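# Pull a curtain fully open with a mobile arm robot

## Task

Slide the curtain all the way open. The robot must not tip over or finish the job leaning, or the task counts as failed.

## Robot and tools

ROBOT. TidyBot++: a mobile base (0.54 m long, 0.50 m wide, 0.38 m tall) on four powered casters, carrying a single seven-joint arm with a two-finger gripper. The shoulder sits 0.12 m ahead of the base centre and 0.68 m above the floor. Segment lengths: upper arm 0.42 m, forearm 0.31 m, hand 0.31 m (wrist to the hand point). The arm starts folded with the hand pointing down. Cameras: base_camera (fixed at the front of the base, about 0.35 m up, looking forward and down, 644x364 px) and wrist_camera (on the hand, looking along the fingers, 644x476 px fisheye).

FRAMES. Base frame: origin on the floor below the base centre, x forward, y left, z up, in metres. hand_pose is given in it as the midpoint between the finger pads; the hand's own z axis runs out along the fingers and the fingers close along its y axis. The odometry frame is the base frame as it was at the scene start. base_odometry (x, y in m, heading in rad, left positive, -3.142 to 3.142) only integrates wheel turns, so slip shows as travel. base_tilt is in degrees; forward and right are positive.

move. One action per call. Arguments:
- base: an object of relative offsets measured from where the base is when the command starts, along its axes at that moment. translate_m -2 to 2 (forward +), strafe_m -2 to 2 (left +), rotate_rad -6.3 to 6.3 (counter-clockwise from above +).
- joints: absolute targets in radians by name. joint_2_rad -2.249 to 2.249 (0 = upper arm vertical; + leans forward when joint_1 is 0); joint_4_rad -2.579 to 2.579 (elbow; with joint_3 at 3.14, negative bends the forearm forward); joint_6_rad -2.099 to 2.099 (wrist; negative bends the hand forward in the usual posture); joint_1, 3, 5, 7 are unlimited and go the short way round, so send steps under half a turn. joint_1 positive is clockwise from above (opposite to heading). joint_7 at 1.57 with the hand pointing down opens the fingers toward left and right. gripper_pos is 0 (open, about 85 mm gap) to 1 (closed).
- target: one list of seven numbers [x, y, z, qw, qx, qy, qz], an absolute hand pose in the base frame, metres plus unit quaternion. With target, joints may only contain gripper_pos.
- speeds: caps for this action only. translate_m and strafe_m 0.05 to 0.5 m/s (give only one of them when combining the two), rotate_rad 0.1 to 1.57 rad/s.
- min_time_s: 0.1 to 8 s, the shortest duration for the arm motions.
- cameras: list of base_camera, wrist_camera or all; [] for none.
- blocking: true (default) returns once everything rests; false returns in about 0.5 s while motion continues.
An action lasts at most 15 s; a base move is cut at 14 s (time_out). A move with no action just reports the state, images and the scene number.

OTHER TOOLS. wait(seconds 0 to 10, cameras) lets time pass without new commands. stop(cameras) brakes all running motions. zoom_image(camera, region [x0, y0, x1, y1] in pixels, at most 504 by 504) enlarges part of the latest image. read_manual(section "licences") only returns licence text. finished_scene(scene = current scene number) ends the scene; call nothing after it in the same reply.

RESULT LINES. move: done or the worst status. base_status, joint_status, hand_status: moving, done, off_target (resting away from target, perhaps still pushing), stopped, contact_stop, time_out, not_followed, torque_fault, limit_stop_at_motor_heat. hand_pose is the measured hand; hand_target is where the joint targets would place it. joint_positions, motor_effort (percent of maximum, peak of the last action in brackets), on_its_own (uncommanded behaviour), pictures (order of images). Warnings: joint command not followed or pose unreachable (with a cause), ARM HIT, MOTOR HOT, OVER-TEMPERATURE FAULT. A refused call, or an uncommanded stop or torque fault, cancels the remaining move, wait and finished_scene calls of that reply.

HAND CONTROL TIPS. After done the hand usually lands within about 3 cm; to fix it, add (wanted position minus hand_pose) to the last target. To keep a loaded hand still, resend hand_target, not hand_pose. A target far out of reach makes the arm wander up to 10 s and then time_out. The controller chooses the joints, so the elbow may swing; forward-pointing poses low and close to the base often miss or hit the base. Nothing stops the arm from pushing into furniture or the base. A downward-pointing hand reaches at most about 0.94 m high, near the base only. Closed fingertips extend about 20 mm past the hand point.

CAUTIONS. For the curtain: approach its edge, grasp cloth gently, then pull sideways slowly with the arm or with a slow base strafe, and release. If the arm snags on something above about 0.6 m while the base drives or turns, the robot can tip; a sideways pull on a raised hand can lift wheels; reaching far out or swinging a stretched arm can also topple it. Pulling the arm back or backing away rights a slight lean. Avoid hard hits on walls or fixed objects, slams, drops, yanking the gripper on a fixed rod, and long stretched holds (motors heat up). Torque sensor limits: 104.5 N m for joints 1 to 4 and 51.3 N m for joints 5 to 7; exceeding one freezes the arm for 10 s.

Each tool is called by a JSON object that holds its "method" and its "body", one argument or row to a line.

## Session

{"method": "move", "body": {

}}

Scene clock: 0.00 s.
base_odometry: x=+0.000 y=+0.000 heading=+0.000
base_tilt: forward=+0.0 right=+0.3
base_status: not commanded
joint_positions: joint_1_rad=+0.035 joint_2_rad=-0.330 joint_3_rad=+3.167 joint_4_rad=-2.499 joint_5_rad=-0.002 joint_6_rad=-0.913 joint_7_rad=+1.553 gripper_pos=+0.000
joint_status: not commanded
motor_effort: joint_1_rad=+0 joint_2_rad=-2 joint_3_rad=+0 joint_4_rad=+13 joint_5_rad=-1 joint_6_rad=+1 joint_7_rad=-1
hand_pose: x=+0.2614 y=-0.0058 z=+0.5923 quat_wxyz=(-0.004, +0.999, -0.039, +0.030) (m; base frame)
hand_target: x=+0.2613 y=-0.0058 z=+0.5923 quat_wxyz=(-0.004, +0.999, -0.039, +0.030) (m; base frame)
hand_status: not commanded
pictures: base_camera, wrist_camera

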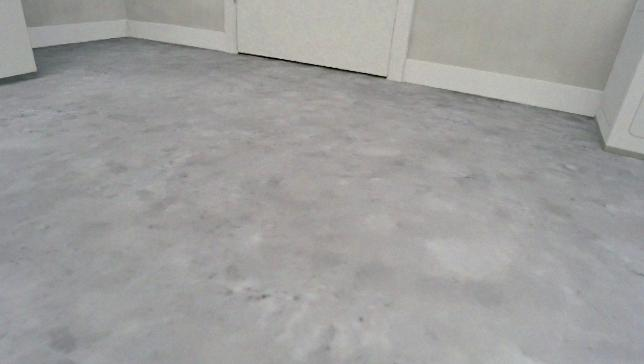

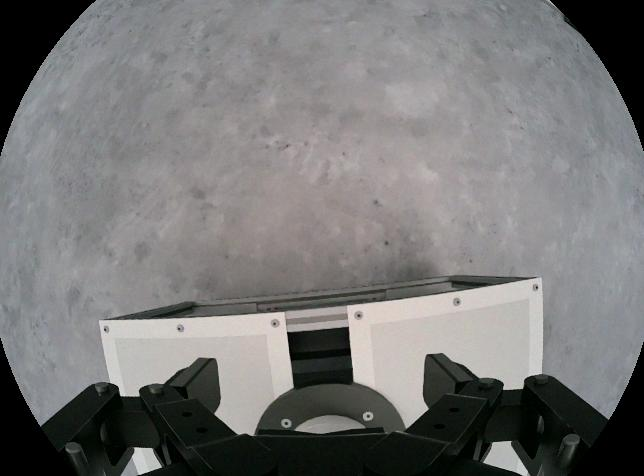

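{"method": "move", "body": {
  "joints": {"joint_6_rad": 0.6},
  "cameras": ["all"]
}}

Scene clock: 10.67 s.
move: done
base_odometry: x=+0.000 y=+0.000 heading=+0.000
base_tilt: forward=+0.1 right=+0.3
base_status: not commanded
joint_positions: joint_1_rad=+0.035 joint_2_rad=-0.330 joint_3_rad=+3.167 joint_4_rad=-2.499 joint_5_rad=-0.002 joint_6_rad=+0.503 joint_7_rad=+1.553 gripper_pos=+0.000
joint_status: all done
motor_effort: joint_1_rad=+0(1) joint_2_rad=-6(8) joint_3_rad=+0(1) joint_4_rad=+16(17) joint_5_rad=+0(1) joint_6_rad=+9(10) joint_7_rad=-1(1)
hand_pose: x=+0.5518 y=-0.0260 z=+0.8737 quat_wxyz=(+0.011, +0.739, -0.032, +0.673) (m; base frame)
hand_target: x=+0.5532 y=-0.0264 z=+0.9037 quat_wxyz=(+0.011, +0.706, -0.031, +0.708) (m; base frame)
hand_status: not commanded
pictures: base_camera, wrist_camera
camera_calibration:
wrist_camera: T_world_to_cam=[[-0.0682881, -0.996763, -0.0424247, 0.0498423], [-0.0832094, 0.0480661, -0.995372, 0.976637], [0.99419, -0.064442, -0.0862224, -0.341701], [0, 0, 0, 1]] pos_world=[0.424385, -0.0192821, 0.94477]

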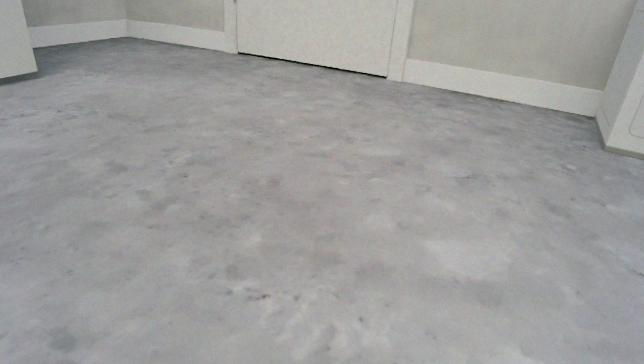

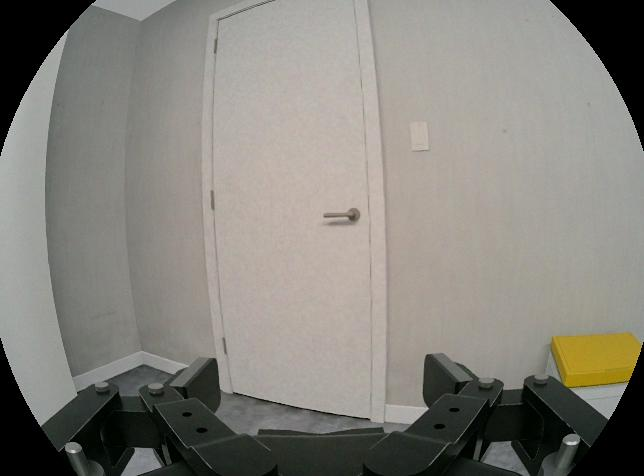

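{"method": "move", "body": {
  "base": {"rotate_rad": 1.57},
  "cameras": ["all"]
}}

{"method": "move", "body": {
  "base": {"rotate_rad": 1.57},
  "cameras": ["all"]
}}

{"method": "move", "body": {
  "base": {"rotate_rad": 1.57},
  "cameras": ["all"]
}}

Scene clock: 22.07 s.
move: done
base_odometry: x=+0.000 y=+0.000 heading=+1.569
base_tilt: forward=+0.0 right=+0.3
base_status: done
joint_positions: joint_1_rad=+0.035 joint_2_rad=-0.330 joint_3_rad=+3.166 joint_4_rad=-2.499 joint_5_rad=-0.002 joint_6_rad=+0.503 joint_7_rad=+1.553 gripper_pos=+0.000
joint_status: not commanded
motor_effort: joint_1_rad=+1(1) joint_2_rad=-6(8) joint_3_rad=+0(2) joint_4_rad=+16(17) joint_5_rad=-1(1) joint_6_rad=+9(10) joint_7_rad=-1(1)
hand_pose: x=+0.5518 y=-0.0255 z=+0.8737 quat_wxyz=(+0.010, +0.739, -0.032, +0.673) (m; base frame)
hand_target: x=+0.5532 y=-0.0264 z=+0.9037 quat_wxyz=(+0.011, +0.706, -0.031, +0.708) (m; base frame)
hand_status: not commanded
pictures: base_camera, wrist_camera
camera_calibration:
wrist_camera: T_world_to_cam=[[-0.0674594, -0.996829, -0.0422028, 0.0495802], [-0.0832585, 0.047776, -0.995382, 0.976647], [0.994242, -0.0636341, -0.0862174, -0.341692], [0, 0, 0, 1]] pos_world=[0.424384, -0.0189806, 0.944769]

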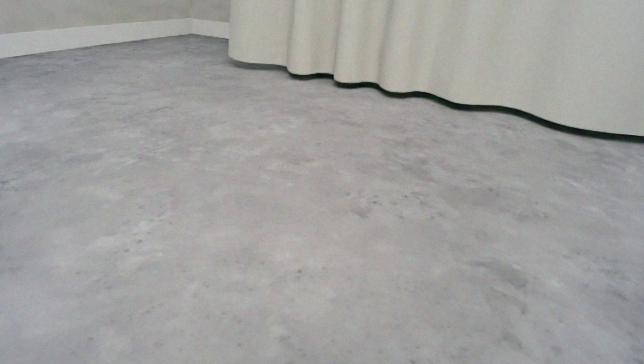

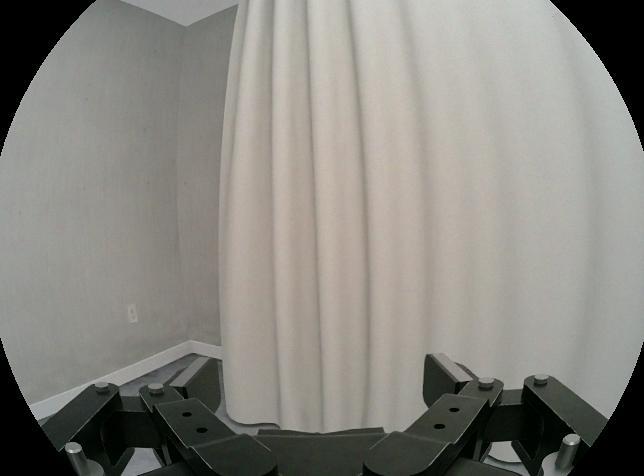

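Scene clock: 24.37 s.
move: done
base_odometry: x=+0.000 y=+0.000 heading=+3.138
base_tilt: forward=+0.1 right=+0.3
base_status: done
joint_positions: joint_1_rad=+0.035 joint_2_rad=-0.330 joint_3_rad=+3.165 joint_4_rad=-2.499 joint_5_rad=-0.002 joint_6_rad=+0.503 joint_7_rad=+1.553 gripper_pos=+0.000
joint_status: not commanded
motor_effort: joint_1_rad=+0(1) joint_2_rad=-6(8) joint_3_rad=+0(2) joint_4_rad=+17(17) joint_5_rad=+0(1) joint_6_rad=+9(10) joint_7_rad=-1(1)
hand_pose: x=+0.5519 y=-0.0253 z=+0.8737 quat_wxyz=(+0.010, +0.739, -0.031, +0.673) (m; base frame)
hand_target: x=+0.5532 y=-0.0264 z=+0.9037 quat_wxyz=(+0.011, +0.706, -0.031, +0.708) (m; base frame)
hand_status: not commanded
pictures: base_camera, wrist_camera
camera_calibration:
wrist_camera: T_world_to_cam=[[-0.0669407, -0.99687, -0.0420559, 0.0494208], [-0.0831969, 0.0475805, -0.995397, 0.976621], [0.994282, -0.0631336, -0.0861216, -0.341777], [0, 0, 0, 1]] pos_world=[0.424382, -0.0187795, 0.944769]

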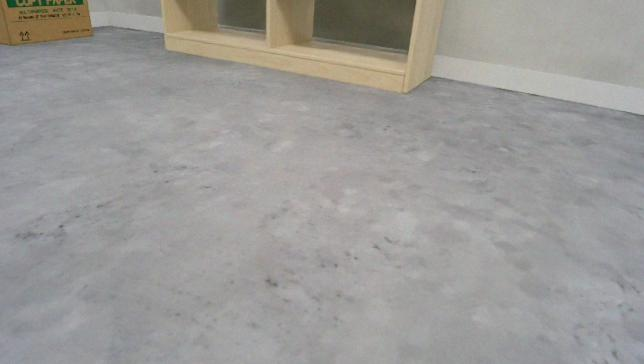

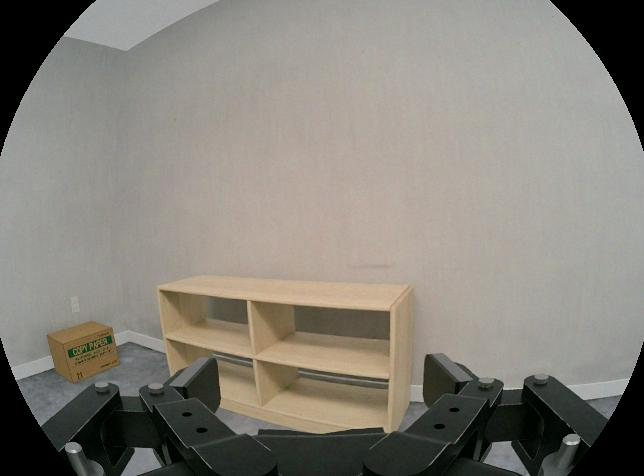

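Scene clock: 26.67 s.
move: done
base_odometry: x=+0.000 y=+0.000 heading=-1.576
base_tilt: forward=+0.1 right=+0.3
base_status: done
joint_positions: joint_1_rad=+0.035 joint_2_rad=-0.330 joint_3_rad=+3.165 joint_4_rad=-2.499 joint_5_rad=-0.002 joint_6_rad=+0.504 joint_7_rad=+1.553 gripper_pos=+0.000
joint_status: not commanded
motor_effort: joint_1_rad=+0(1) joint_2_rad=-6(8) joint_3_rad=+0(2) joint_4_rad=+16(17) joint_5_rad=+0(1) joint_6_rad=+9(10) joint_7_rad=-1(1)
hand_pose: x=+0.5519 y=-0.0252 z=+0.8737 quat_wxyz=(+0.010, +0.739, -0.031, +0.673) (m; base frame)
hand_target: x=+0.5532 y=-0.0264 z=+0.9037 quat_wxyz=(+0.011, +0.706, -0.031, +0.708) (m; base frame)
hand_status: not commanded
pictures: base_camera, wrist_camera
camera_calibration:
wrist_camera: T_world_to_cam=[[-0.0667335, -0.996887, -0.041984, 0.0493647], [-0.0832126, 0.0474917, -0.9954, 0.976624], [0.994295, -0.0629329, -0.0861228, -0.34177], [0, 0, 0, 1]] pos_world=[0.424382, -0.0186791, 0.944769]

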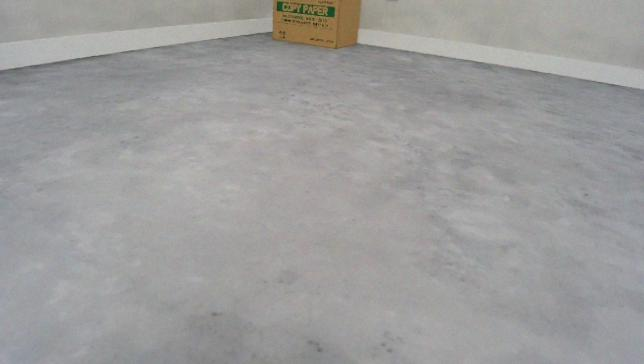

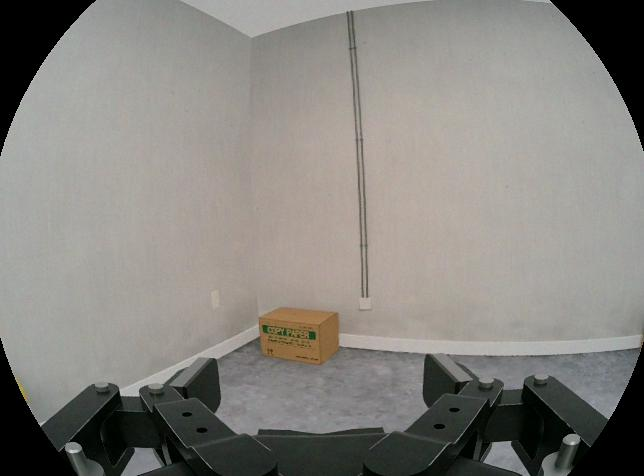

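{"method": "move", "body": {
  "base": {"rotate_rad": 2.4},
  "joints": {"joint_6_rad": 0.9},
  "cameras": ["all"]
}}

{"method": "move", "body": {
  "base": {"rotate_rad": -0.4},
  "cameras": ["all"]
}}

Scene clock: 35.60 s.
move: done
base_odometry: x=+0.000 y=+0.000 heading=+0.823
base_tilt: forward=+0.1 right=+0.3
base_status: done
joint_positions: joint_1_rad=+0.035 joint_2_rad=-0.330 joint_3_rad=+3.165 joint_4_rad=-2.497 joint_5_rad=-0.002 joint_6_rad=+0.812 joint_7_rad=+1.553 gripper_pos=+0.000
joint_status: all done
motor_effort: joint_1_rad=+0(1) joint_2_rad=-6(9) joint_3_rad=+0(2) joint_4_rad=+16(19) joint_5_rad=+0(1) joint_6_rad=+10(11) joint_7_rad=-1(1)
hand_pose: x=+0.5462 y=-0.0259 z=+0.9700 quat_wxyz=(+0.013, +0.626, -0.028, +0.779) (m; base frame)
hand_target: x=+0.5391 y=-0.0264 z=+0.9956 quat_wxyz=(+0.014, +0.592, -0.027, +0.805) (m; base frame)
hand_status: not commanded
pictures: base_camera, wrist_camera
camera_calibration:
wrist_camera: T_world_to_cam=[[-0.0566546, -0.997464, -0.0430901, 0.0479007], [0.224115, 0.0293523, -0.974121, 0.883042], [0.972915, -0.0648455, 0.221884, -0.615085], [0, 0, 0, 1]] pos_world=[0.403236, -0.0180256, 0.998731]

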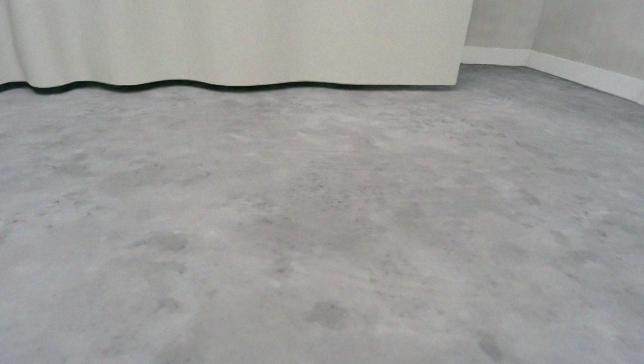

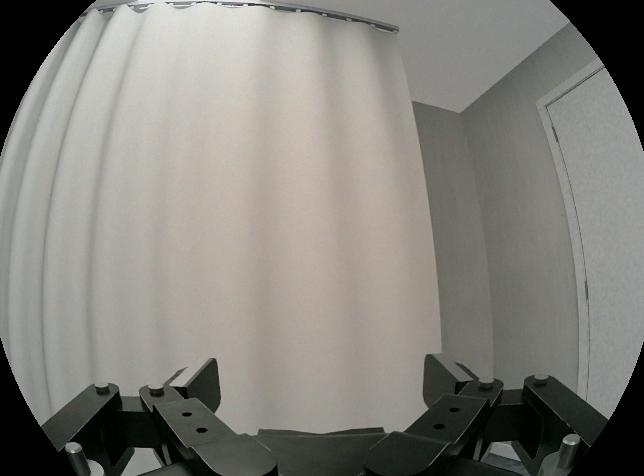

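Scene clock: 36.93 s.
move: done
base_odometry: x=+0.000 y=+0.000 heading=+0.424
base_tilt: forward=+0.1 right=+0.3
base_status: done
joint_positions: joint_1_rad=+0.035 joint_2_rad=-0.330 joint_3_rad=+3.167 joint_4_rad=-2.497 joint_5_rad=-0.002 joint_6_rad=+0.812 joint_7_rad=+1.553 gripper_pos=+0.000
joint_status: not commanded
motor_effort: joint_1_rad=+0(2) joint_2_rad=-5(8) joint_3_rad=+0(1) joint_4_rad=+16(17) joint_5_rad=+0(1) joint_6_rad=+9(10) joint_7_rad=-1(1)
hand_pose: x=+0.5462 y=-0.0266 z=+0.9700 quat_wxyz=(+0.013, +0.626, -0.028, +0.779) (m; base frame)
hand_target: x=+0.5391 y=-0.0264 z=+0.9956 quat_wxyz=(+0.014, +0.592, -0.027, +0.805) (m; base frame)
hand_status: not commanded
pictures: base_camera, wrist_camera
camera_calibration:
wrist_camera: T_world_to_cam=[[-0.058007, -0.997369, -0.0434777, 0.048335], [0.224086, 0.0294316, -0.974125, 0.883075], [0.972842, -0.0662488, 0.221789, -0.615022], [0, 0, 0, 1]] pos_world=[0.403238, -0.018527, 0.998732]

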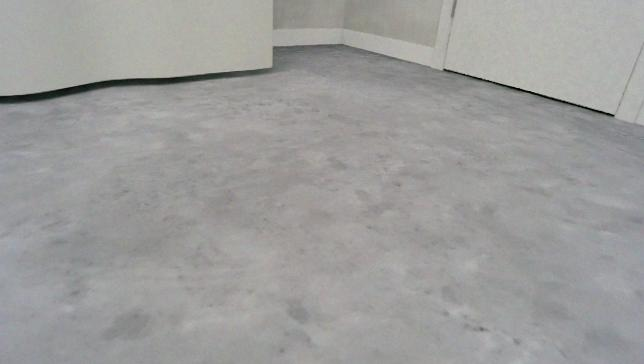

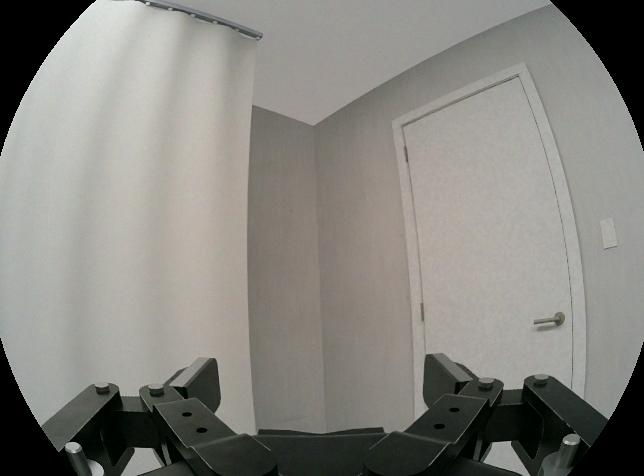

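{"method": "move", "body": {
  "base": {"rotate_rad": 0.666},
  "joints": {"joint_6_rad": 0.6},
  "cameras": ["all"]
}}

{"method": "move", "body": {
  "base": {"translate_m": 0.3, "strafe_m": -1.1},
  "cameras": ["all"]
}}

Scene clock: 61.80 s.
move: done
base_odometry: x=+0.000 y=+0.000 heading=+1.089
base_tilt: forward=+0.1 right=+0.3
base_status: done
joint_positions: joint_1_rad=+0.035 joint_2_rad=-0.330 joint_3_rad=+3.166 joint_4_rad=-2.497 joint_5_rad=-0.002 joint_6_rad=+0.622 joint_7_rad=+1.553 gripper_pos=+0.000
joint_status: all done
motor_effort: joint_1_rad=+1(1) joint_2_rad=-6(8) joint_3_rad=+0(2) joint_4_rad=+17(18) joint_5_rad=+0(1) joint_6_rad=+9(11) joint_7_rad=-1(1)
hand_pose: x=+0.5534 y=-0.0260 z=+0.9113 quat_wxyz=(+0.011, +0.697, -0.030, +0.716) (m; base frame)
hand_target: x=+0.5532 y=-0.0264 z=+0.9037 quat_wxyz=(+0.011, +0.706, -0.031, +0.708) (m; base frame)
hand_status: not commanded
pictures: base_camera, wrist_camera
camera_calibration:
wrist_camera: T_world_to_cam=[[-0.0633649, -0.997064, -0.0429963, 0.0493714], [0.0362323, 0.0407561, -0.998512, 0.950833], [0.997332, -0.0648285, 0.0335434, -0.450949], [0, 0, 0, 1]] pos_world=[0.418423, -0.0187601, 0.966667]

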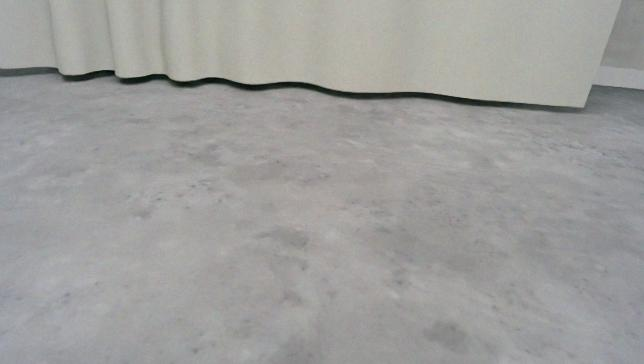

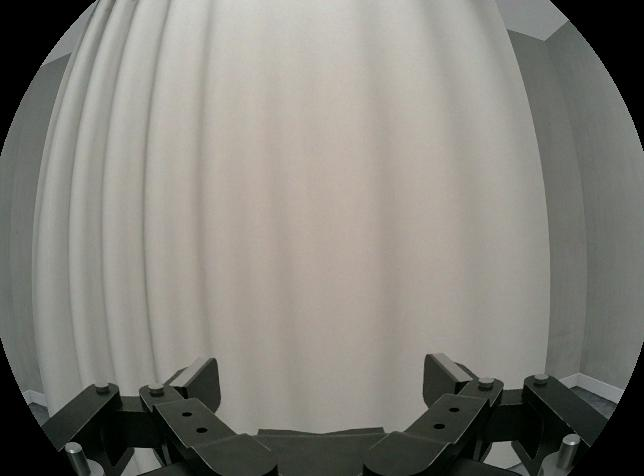

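Scene clock: 65.33 s.
move: done
base_odometry: x=+1.114 y=-0.244 heading=+1.090
base_tilt: forward=+0.0 right=+0.3
base_status: done
joint_positions: joint_1_rad=+0.035 joint_2_rad=-0.330 joint_3_rad=+3.166 joint_4_rad=-2.497 joint_5_rad=-0.002 joint_6_rad=+0.622 joint_7_rad=+1.553 gripper_pos=+0.000
joint_status: not commanded
motor_effort: joint_1_rad=+0(1) joint_2_rad=-6(8) joint_3_rad=+0(2) joint_4_rad=+17(17) joint_5_rad=+0(1) joint_6_rad=+9(10) joint_7_rad=-1(1)
hand_pose: x=+0.5534 y=-0.0260 z=+0.9113 quat_wxyz=(+0.011, +0.697, -0.030, +0.716) (m; base frame)
hand_target: x=+0.5532 y=-0.0264 z=+0.9037 quat_wxyz=(+0.011, +0.706, -0.031, +0.708) (m; base frame)
hand_status: not commanded
pictures: base_camera, wrist_camera
camera_calibration:
wrist_camera: T_world_to_cam=[[-0.0634644, -0.997057, -0.042998, 0.0494148], [0.0362363, 0.0407543, -0.998512, 0.950831], [0.997326, -0.0649281, 0.0335433, -0.450948], [0, 0, 0, 1]] pos_world=[0.418424, -0.0187602, 0.966667]

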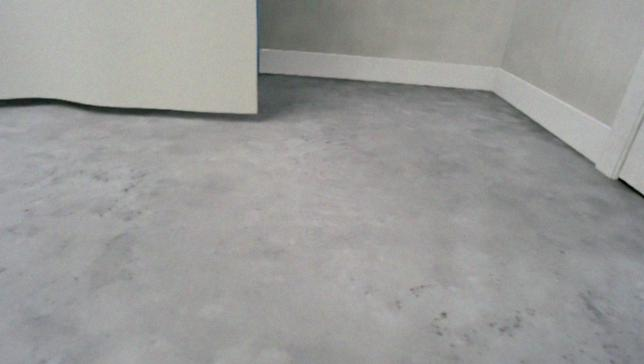

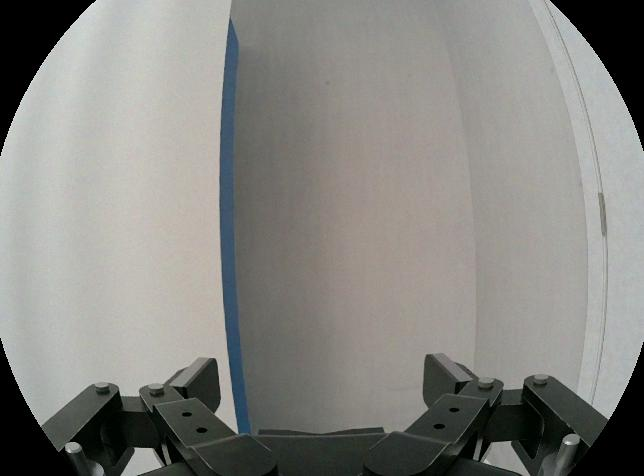

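{"method": "move", "body": {
  "joints": {"joint_1_rad": 0.0, "joint_2_rad": 0.3, "joint_3_rad": 3.14, "joint_4_rad": -1.5, "joint_5_rad": -1.57, "joint_6_rad": -1.57, "joint_7_rad": 3.14},
  "min_time_s": 3,
  "cameras": ["all"]
}}

Scene clock: 107.13 s.
move: done
base_odometry: x=+1.114 y=-0.244 heading=+1.090
base_tilt: forward=+0.1 right=+0.3
base_status: not commanded
joint_positions: joint_1_rad=+0.017 joint_2_rad=+0.258 joint_3_rad=+3.154 joint_4_rad=-1.526 joint_5_rad=-1.493 joint_6_rad=-1.486 joint_7_rad=+3.098 gripper_pos=+0.000
joint_status: all done
motor_effort: joint_1_rad=+0(1) joint_2_rad=-24(25) joint_3_rad=-1(2) joint_4_rad=+14(18) joint_5_rad=-9(10) joint_6_rad=-2(11) joint_7_rad=-1(2)
hand_pose: x=+0.5637 y=+0.2983 z=+0.9924 quat_wxyz=(-0.510, +0.606, +0.426, +0.438) (m; base frame)
hand_target: x=+0.5492 y=+0.3128 z=+1.0126 quat_wxyz=(-0.554, +0.554, +0.439, +0.439) (m; base frame)
hand_status: not commanded
pictures: base_camera, wrist_camera
camera_calibration:
wrist_camera: T_world_to_cam=[[0.957573, -0.123495, -0.260391, -0.243495], [-0.269043, -0.0592183, -0.961306, 1.18313], [0.103296, 0.990577, -0.0899312, -0.13125], [0, 0, 0, 1]] pos_world=[0.565034, 0.170005, 1.06214]

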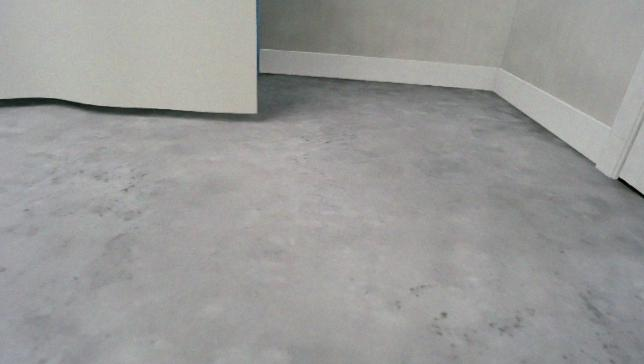

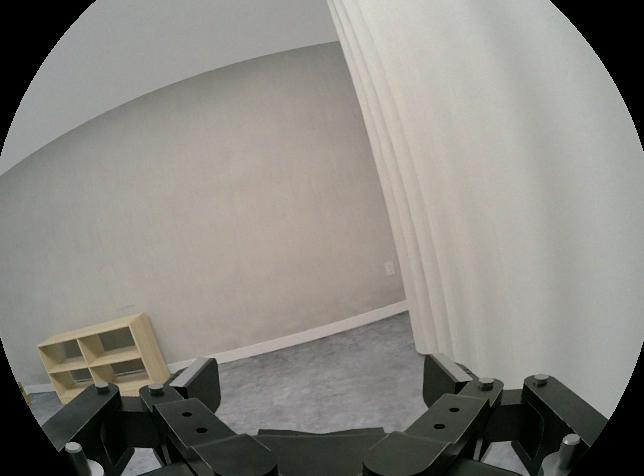

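{"method": "move", "body": {
  "base": {"translate_m": 0.45, "strafe_m": -0.3},
  "joints": {"joint_1_rad": 0.0, "joint_2_rad": 0.32, "joint_3_rad": 3.14, "joint_4_rad": -1.5, "joint_5_rad": -1.67, "joint_6_rad": -1.67, "joint_7_rad": 3.4},
  "cameras": ["all"]
}}

Scene clock: 125.80 s.
move: done
base_odometry: x=+1.588 y=+0.016 heading=+1.089
base_tilt: forward=+0.1 right=+0.3
base_status: done
joint_positions: joint_1_rad=+0.010 joint_2_rad=+0.292 joint_3_rad=+3.148 joint_4_rad=-1.523 joint_5_rad=-1.601 joint_6_rad=-1.599 joint_7_rad=+3.372 gripper_pos=+0.000
joint_status: all done
motor_effort: joint_1_rad=+0(2) joint_2_rad=-25(26) joint_3_rad=-2(3) joint_4_rad=+14(16) joint_5_rad=-10(10) joint_6_rad=-2(3) joint_7_rad=-1(1)
hand_pose: x=+0.5439 y=+0.3060 z=+1.0198 quat_wxyz=(-0.513, +0.493, +0.489, +0.504) (m; base frame)
hand_target: x=+0.5333 y=+0.3097 z=+1.0415 quat_wxyz=(-0.544, +0.447, +0.490, +0.514) (m; base frame)
hand_status: not commanded
pictures: base_camera, wrist_camera
camera_calibration:
wrist_camera: T_world_to_cam=[[0.999574, 0.0000193869, -0.0291817, -0.51291], [-0.0291558, 0.042856, -0.998656, 1.08098], [0.00123125, 0.999081, 0.0428383, -0.216812], [0, 0, 0, 1]] pos_world=[0.544475, 0.170296, 1.07385]

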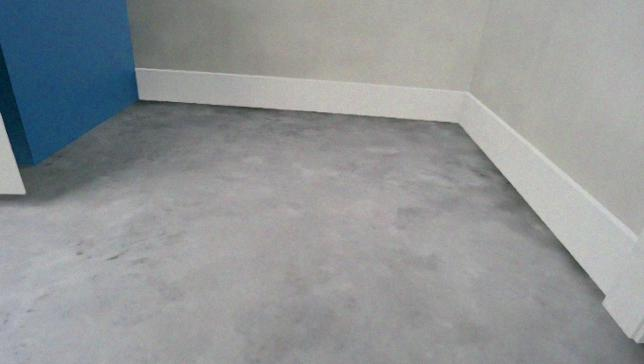

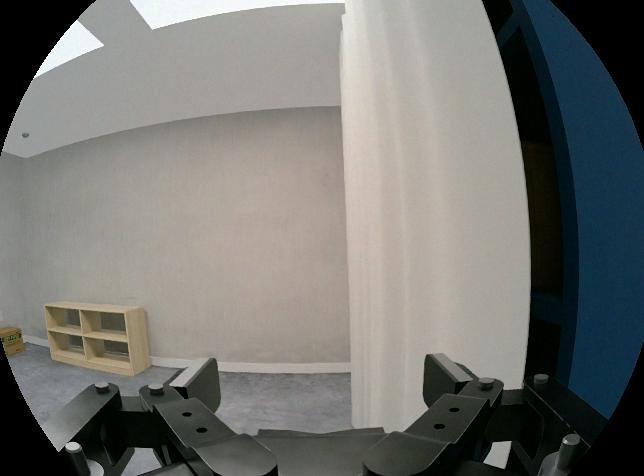

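{"method": "move", "body": {
  "base": {"translate_m": 0.2},
  "speeds": {"translate_m": 0.2},
  "cameras": ["all"]
}}

Scene clock: 142.87 s.
move: done
base_odometry: x=+1.681 y=+0.194 heading=+1.089
base_tilt: forward=+0.1 right=+0.3
base_status: done
joint_positions: joint_1_rad=+0.010 joint_2_rad=+0.295 joint_3_rad=+3.148 joint_4_rad=-1.523 joint_5_rad=-1.602 joint_6_rad=-1.600 joint_7_rad=+3.372 gripper_pos=+0.000
joint_status: not commanded
motor_effort: joint_1_rad=+0(1) joint_2_rad=-24(27) joint_3_rad=-1(2) joint_4_rad=+14(15) joint_5_rad=-9(10) joint_6_rad=-2(3) joint_7_rad=-1(1)
hand_pose: x=+0.5449 y=+0.3060 z=+1.0186 quat_wxyz=(-0.514, +0.494, +0.488, +0.503) (m; base frame)
hand_target: x=+0.5333 y=+0.3097 z=+1.0415 quat_wxyz=(-0.544, +0.447, +0.490, +0.514) (m; base frame)
hand_status: not commanded
pictures: base_camera, wrist_camera
camera_calibration:
wrist_camera: T_world_to_cam=[[0.999479, 0.000415566, -0.032272, -0.510857], [-0.0322598, 0.0432474, -0.998543, 1.08123], [0.00098072, 0.999064, 0.0432383, -0.217046], [0, 0, 0, 1]] pos_world=[0.545684, 0.170295, 1.07256]

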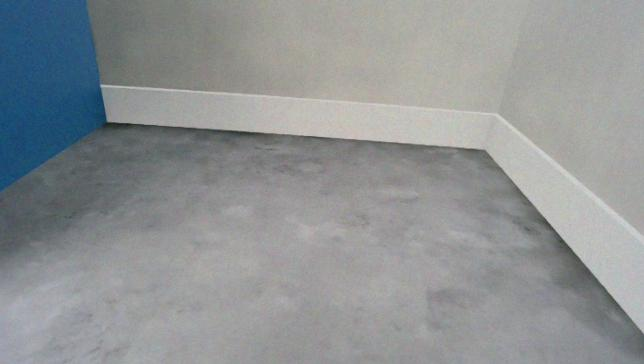

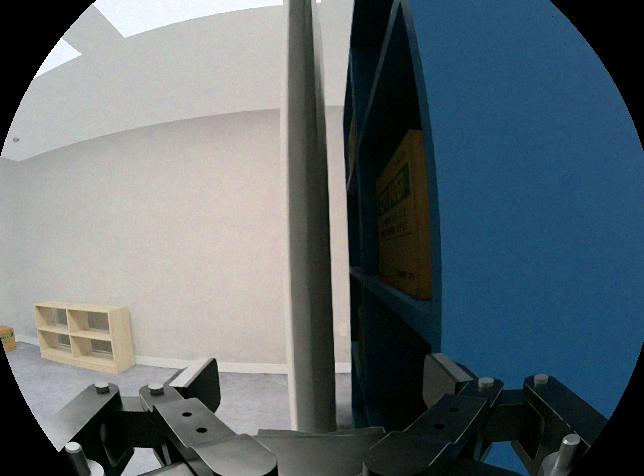

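{"method": "move", "body": {
  "base": {"strafe_m": 0.16},
  "speeds": {"strafe_m": 0.15},
  "cameras": ["all"]
}}

Scene clock: 154.33 s.
move: done
base_odometry: x=+1.539 y=+0.268 heading=+1.089
base_tilt: forward=+0.1 right=+0.3
base_status: done
joint_positions: joint_1_rad=+0.004 joint_2_rad=+0.295 joint_3_rad=+3.146 joint_4_rad=-1.523 joint_5_rad=-1.602 joint_6_rad=-1.600 joint_7_rad=+3.372 gripper_pos=+0.000
joint_status: not commanded
motor_effort: joint_1_rad=+1(2) joint_2_rad=-24(25) joint_3_rad=-1(3) joint_4_rad=+14(15) joint_5_rad=-10(10) joint_6_rad=-2(3) joint_7_rad=-1(1)
hand_pose: x=+0.5427 y=+0.3088 z=+1.0188 quat_wxyz=(-0.516, +0.492, +0.490, +0.502) (m; base frame)
hand_target: x=+0.5333 y=+0.3097 z=+1.0415 quat_wxyz=(-0.544, +0.447, +0.490, +0.514) (m; base frame)
hand_status: not commanded
pictures: base_camera, wrist_camera
camera_calibration:
wrist_camera: T_world_to_cam=[[0.999451, 0.00753086, -0.032278, -0.510861], [-0.0325759, 0.0435157, -0.998522, 1.08128], [-0.00611513, 0.999024, 0.0437372, -0.216398], [0, 0, 0, 1]] pos_world=[0.54448, 0.172982, 1.07266]

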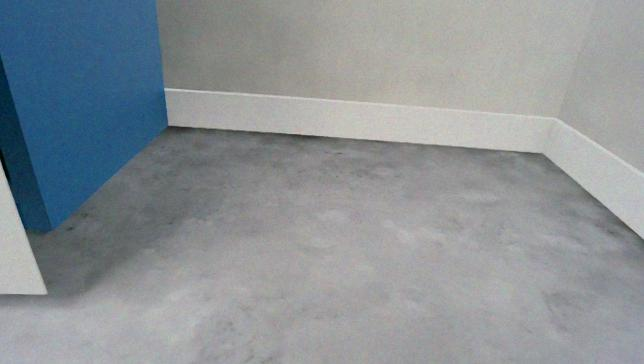

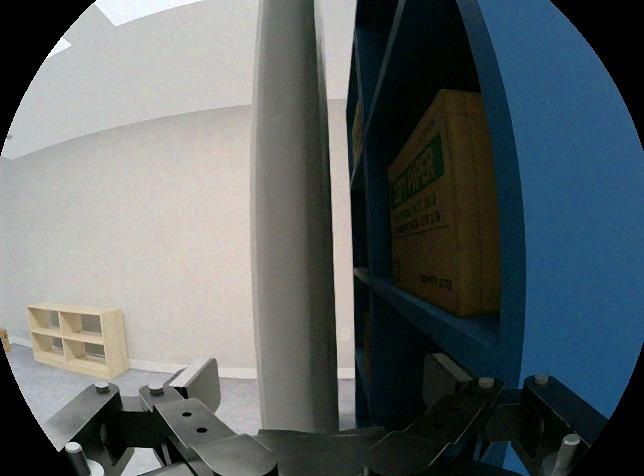

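{"method": "move", "body": {
  "joints": {"gripper_pos": 1},
  "cameras": ["all"]
}}

Scene clock: 179.60 s.
move: done
base_odometry: x=+1.539 y=+0.268 heading=+1.089
base_tilt: forward=+0.0 right=+0.3
base_status: not commanded
joint_positions: joint_1_rad=+0.004 joint_2_rad=+0.295 joint_3_rad=+3.146 joint_4_rad=-1.523 joint_5_rad=-1.602 joint_6_rad=-1.600 joint_7_rad=+3.372 gripper_pos=+0.990
joint_status: all done
motor_effort: joint_1_rad=+0(1) joint_2_rad=-24(25) joint_3_rad=-2(2) joint_4_rad=+14(15) joint_5_rad=-9(10) joint_6_rad=-3(3) joint_7_rad=-1(1)
hand_pose: x=+0.5427 y=+0.3088 z=+1.0188 quat_wxyz=(-0.516, +0.492, +0.490, +0.502) (m; base frame)
hand_target: x=+0.5333 y=+0.3097 z=+1.0415 quat_wxyz=(-0.544, +0.447, +0.490, +0.514) (m; base frame)
hand_status: not commanded
pictures: base_camera, wrist_camera
camera_calibration:
wrist_camera: T_world_to_cam=[[0.999451, 0.00753086, -0.032278, -0.510861], [-0.0325759, 0.0435157, -0.998522, 1.08128], [-0.00611513, 0.999024, 0.0437372, -0.216398], [0, 0, 0, 1]] pos_world=[0.54448, 0.172982, 1.07266]

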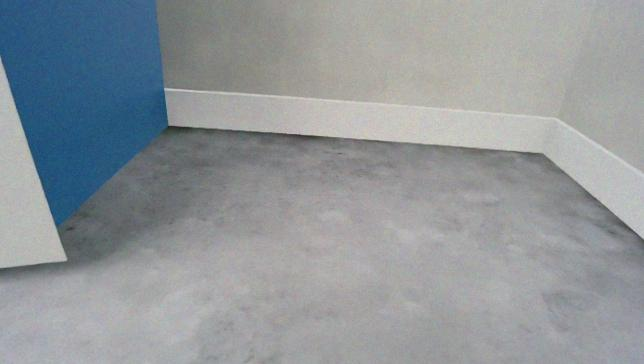

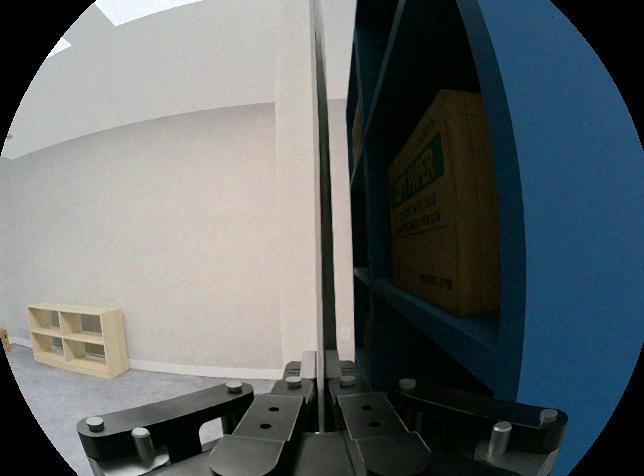

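{"method": "move", "body": {
  "base": {"strafe_m": 1.2},
  "speeds": {"strafe_m": 0.15},
  "cameras": ["all"]
}}

Scene clock: 201.93 s.
move: time_out
base_odometry: x=+0.478 y=+0.823 heading=+1.084
base_tilt: forward=+0.0 right=+0.4
base_status: strafe_m time_out (by the wheels' count: +1.198 of +1.200)
joint_positions: joint_1_rad=+0.118 joint_2_rad=+0.192 joint_3_rad=+3.214 joint_4_rad=-1.418 joint_5_rad=-1.941 joint_6_rad=-1.658 joint_7_rad=+3.372 gripper_pos=+0.990
joint_status: not commanded
motor_effort: joint_1_rad=-20(25) joint_2_rad=+0(25) joint_3_rad=-13(16) joint_4_rad=+2(14) joint_5_rad=+35(43) joint_6_rad=+5(9) joint_7_rad=+6(6)
hand_pose: x=+0.5408 y=+0.2216 z=+1.1918 quat_wxyz=(-0.477, +0.380, +0.424, +0.669) (m; base frame)
hand_target: x=+0.5333 y=+0.3097 z=+1.0415 quat_wxyz=(-0.544, +0.447, +0.490, +0.514) (m; base frame)
hand_status: not commanded
pictures: base_camera, wrist_camera
camera_calibration:
wrist_camera: T_world_to_cam=[[0.964342, -0.185136, 0.189129, -0.704951], [0.241821, 0.325957, -0.913934, 0.94596], [0.107554, 0.92708, 0.359103, -0.558284], [0, 0, 0, 1]] pos_world=[0.511107, 0.0787197, 1.19835]

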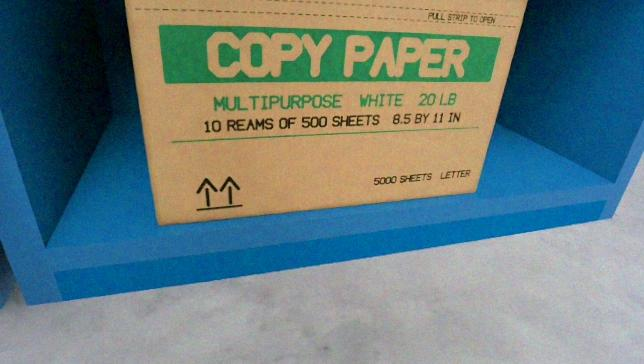

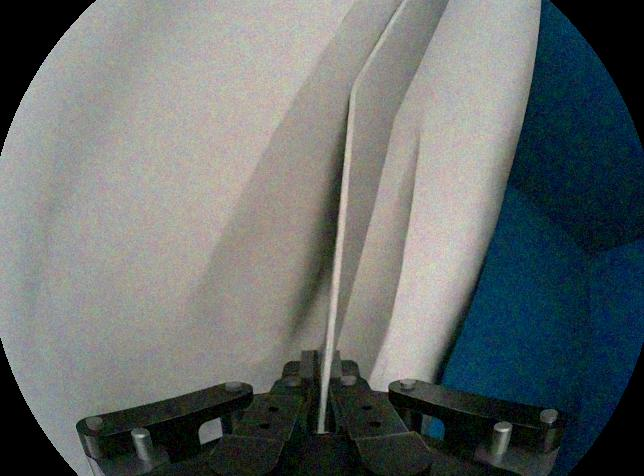

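{"method": "move", "body": {
  "base": {"strafe_m": 0.35},
  "speeds": {"strafe_m": 0.1},
  "cameras": ["all"]
}}

Scene clock: 217.13 s.
move: done
base_odometry: x=+0.169 y=+0.986 heading=+1.084
base_tilt: forward=-0.1 right=+0.4
base_status: done
joint_positions: joint_1_rad=+0.088 joint_2_rad=+0.112 joint_3_rad=+3.185 joint_4_rad=-1.454 joint_5_rad=-1.935 joint_6_rad=-1.831 joint_7_rad=+3.372 gripper_pos=+0.990
joint_status: not commanded
motor_effort: joint_1_rad=-11(24) joint_2_rad=+19(23) joint_3_rad=-5(16) joint_4_rad=+11(12) joint_5_rad=+18(35) joint_6_rad=+39(44) joint_7_rad=+9(9)
hand_pose: x=+0.4353 y=+0.2452 z=+1.2072 quat_wxyz=(-0.523, +0.299, +0.491, +0.629) (m; base frame)
hand_target: x=+0.5333 y=+0.3097 z=+1.0415 quat_wxyz=(-0.544, +0.447, +0.490, +0.514) (m; base frame)
hand_status: not commanded
pictures: base_camera, wrist_camera
camera_calibration:
wrist_camera: T_world_to_cam=[[0.956358, 0.03006, 0.290647, -0.773531], [0.259221, 0.371768, -0.891399, 0.931963], [-0.134849, 0.927839, 0.347751, -0.455292], [0, 0, 0, 1]] pos_world=[0.436793, 0.0992154, 1.2139]

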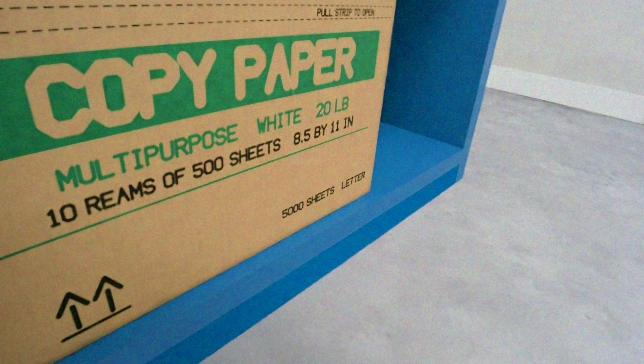

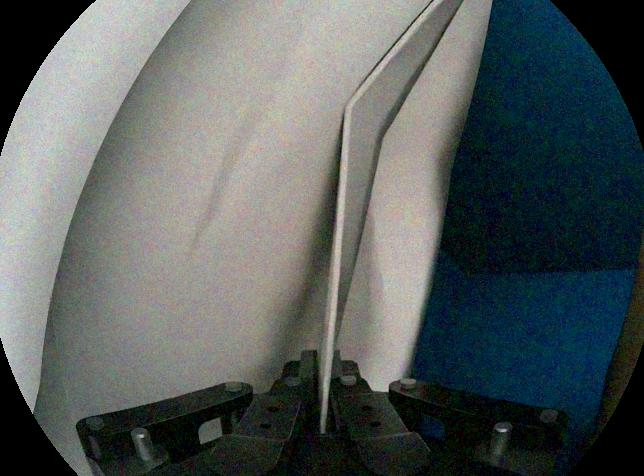

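{"method": "move", "body": {
  "base": {"strafe_m": -0.1},
  "speeds": {"strafe_m": 0.1},
  "cameras": ["all"]
}}

{"method": "move", "body": {
  "base": {"rotate_rad": 0.6},
  "speeds": {"rotate_rad": 0.2},
  "cameras": ["all"]
}}

Scene clock: 226.37 s.
move: done
base_odometry: x=+0.258 y=+0.940 heading=+1.084
base_tilt: forward=+0.0 right=+0.4
base_status: done
joint_positions: joint_1_rad=-0.018 joint_2_rad=+0.169 joint_3_rad=+3.103 joint_4_rad=-1.450 joint_5_rad=-1.908 joint_6_rad=-1.819 joint_7_rad=+3.372 gripper_pos=+0.990
joint_status: not commanded
motor_effort: joint_1_rad=+5(11) joint_2_rad=+2(23) joint_3_rad=+7(8) joint_4_rad=+2(10) joint_5_rad=+17(23) joint_6_rad=+10(40) joint_7_rad=+4(9)
hand_pose: x=+0.4156 y=+0.2995 z=+1.1870 quat_wxyz=(-0.588, +0.276, +0.505, +0.568) (m; base frame)
hand_target: x=+0.5333 y=+0.3097 z=+1.0415 quat_wxyz=(-0.544, +0.447, +0.490, +0.514) (m; base frame)
hand_status: not commanded
pictures: base_camera, wrist_camera
camera_calibration:
wrist_camera: T_world_to_cam=[[0.950917, 0.203101, 0.233466, -0.732094], [0.138845, 0.394218, -0.908468, 0.962367], [-0.276547, 0.896294, 0.346669, -0.431691], [0, 0, 0, 1]] pos_world=[0.443158, 0.156229, 1.19485]

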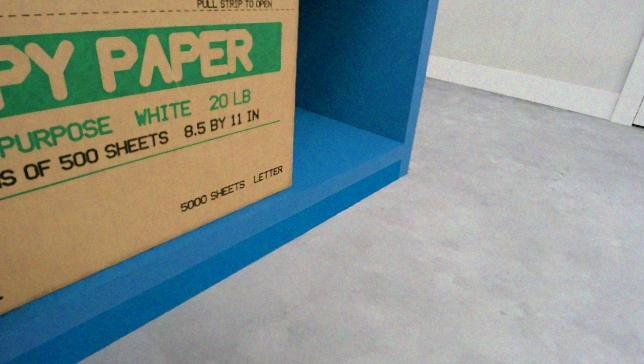

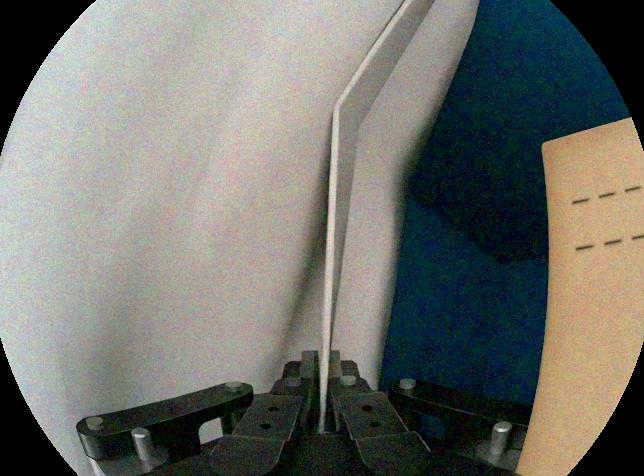

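Scene clock: 232.50 s.
move: time_out
base_odometry: x=+0.257 y=+0.937 heading=+1.529
base_tilt: forward=+0.0 right=+0.4
base_status: rotate_rad time_out (by the wheels' count: +0.445 of +0.600)
joint_positions: joint_1_rad=+0.092 joint_2_rad=+0.169 joint_3_rad=+3.190 joint_4_rad=-1.452 joint_5_rad=-1.908 joint_6_rad=-1.819 joint_7_rad=+3.372 gripper_pos=+0.990
joint_status: not commanded
motor_effort: joint_1_rad=-15(20) joint_2_rad=+7(12) joint_3_rad=-9(13) joint_4_rad=+9(12) joint_5_rad=+21(29) joint_6_rad=+22(29) joint_7_rad=+5(6)
hand_pose: x=+0.4701 y=+0.2431 z=+1.1824 quat_wxyz=(-0.528, +0.329, +0.479, +0.619) (m; base frame)
hand_target: x=+0.5333 y=+0.3097 z=+1.0415 quat_wxyz=(-0.544, +0.447, +0.490, +0.514) (m; base frame)
hand_status: not commanded
pictures: base_camera, wrist_camera
camera_calibration:
wrist_camera: T_world_to_cam=[[0.972948, 0.017217, 0.230382, -0.732945], [0.210326, 0.346555, -0.914146, 0.957633], [-0.095579, 0.937872, 0.333558, -0.444274], [0, 0, 0, 1]] pos_world=[0.469239, 0.0974197, 1.19247]

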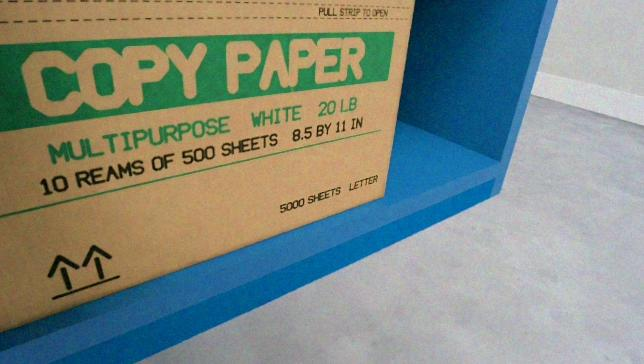

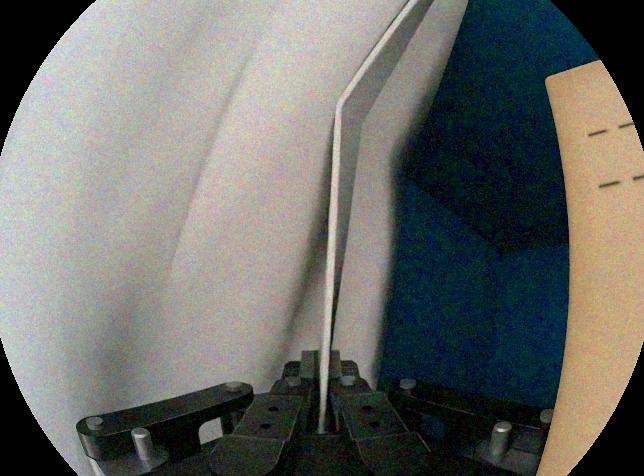

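{"method": "move", "body": {
  "base": {"strafe_m": -0.2},
  "speeds": {"strafe_m": 0.1},
  "cameras": ["all"]
}}

Scene clock: 242.93 s.
move: done
base_odometry: x=+0.457 y=+0.928 heading=+1.529
base_tilt: forward=+0.0 right=+0.3
base_status: done
joint_positions: joint_1_rad=+0.038 joint_2_rad=+0.255 joint_3_rad=+3.154 joint_4_rad=-1.450 joint_5_rad=-1.827 joint_6_rad=-1.747 joint_7_rad=+3.372 gripper_pos=+0.990
joint_status: not commanded
motor_effort: joint_1_rad=-6(14) joint_2_rad=-18(18) joint_3_rad=-4(8) joint_4_rad=+9(10) joint_5_rad=+5(24) joint_6_rad=+1(22) joint_7_rad=+2(5)
hand_pose: x=+0.5075 y=+0.2797 z=+1.1306 quat_wxyz=(-0.551, +0.375, +0.475, +0.575) (m; base frame)
hand_target: x=+0.5333 y=+0.3097 z=+1.0415 quat_wxyz=(-0.544, +0.447, +0.490, +0.514) (m; base frame)
hand_status: not commanded
pictures: base_camera, wrist_camera
camera_calibration:
wrist_camera: T_world_to_cam=[[0.991481, 0.0578225, 0.116714, -0.650296], [0.0956955, 0.284512, -0.953884, 1.01007], [-0.0883624, 0.956927, 0.276555, -0.402251], [0, 0, 0, 1]] pos_world=[0.512553, 0.135148, 1.15064]

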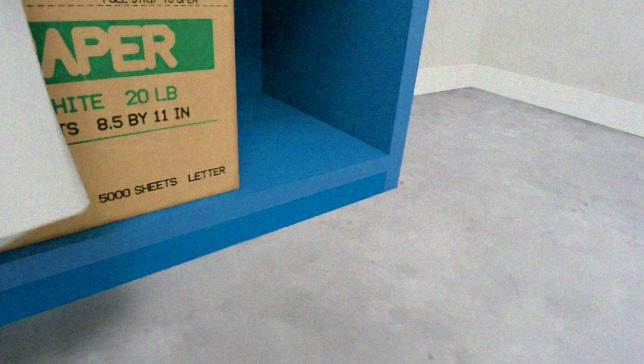

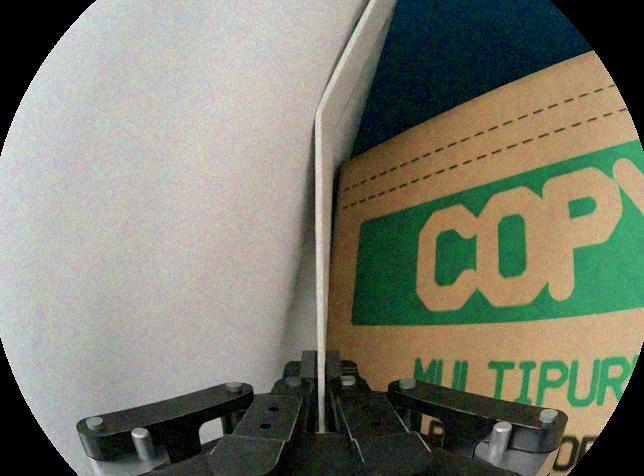

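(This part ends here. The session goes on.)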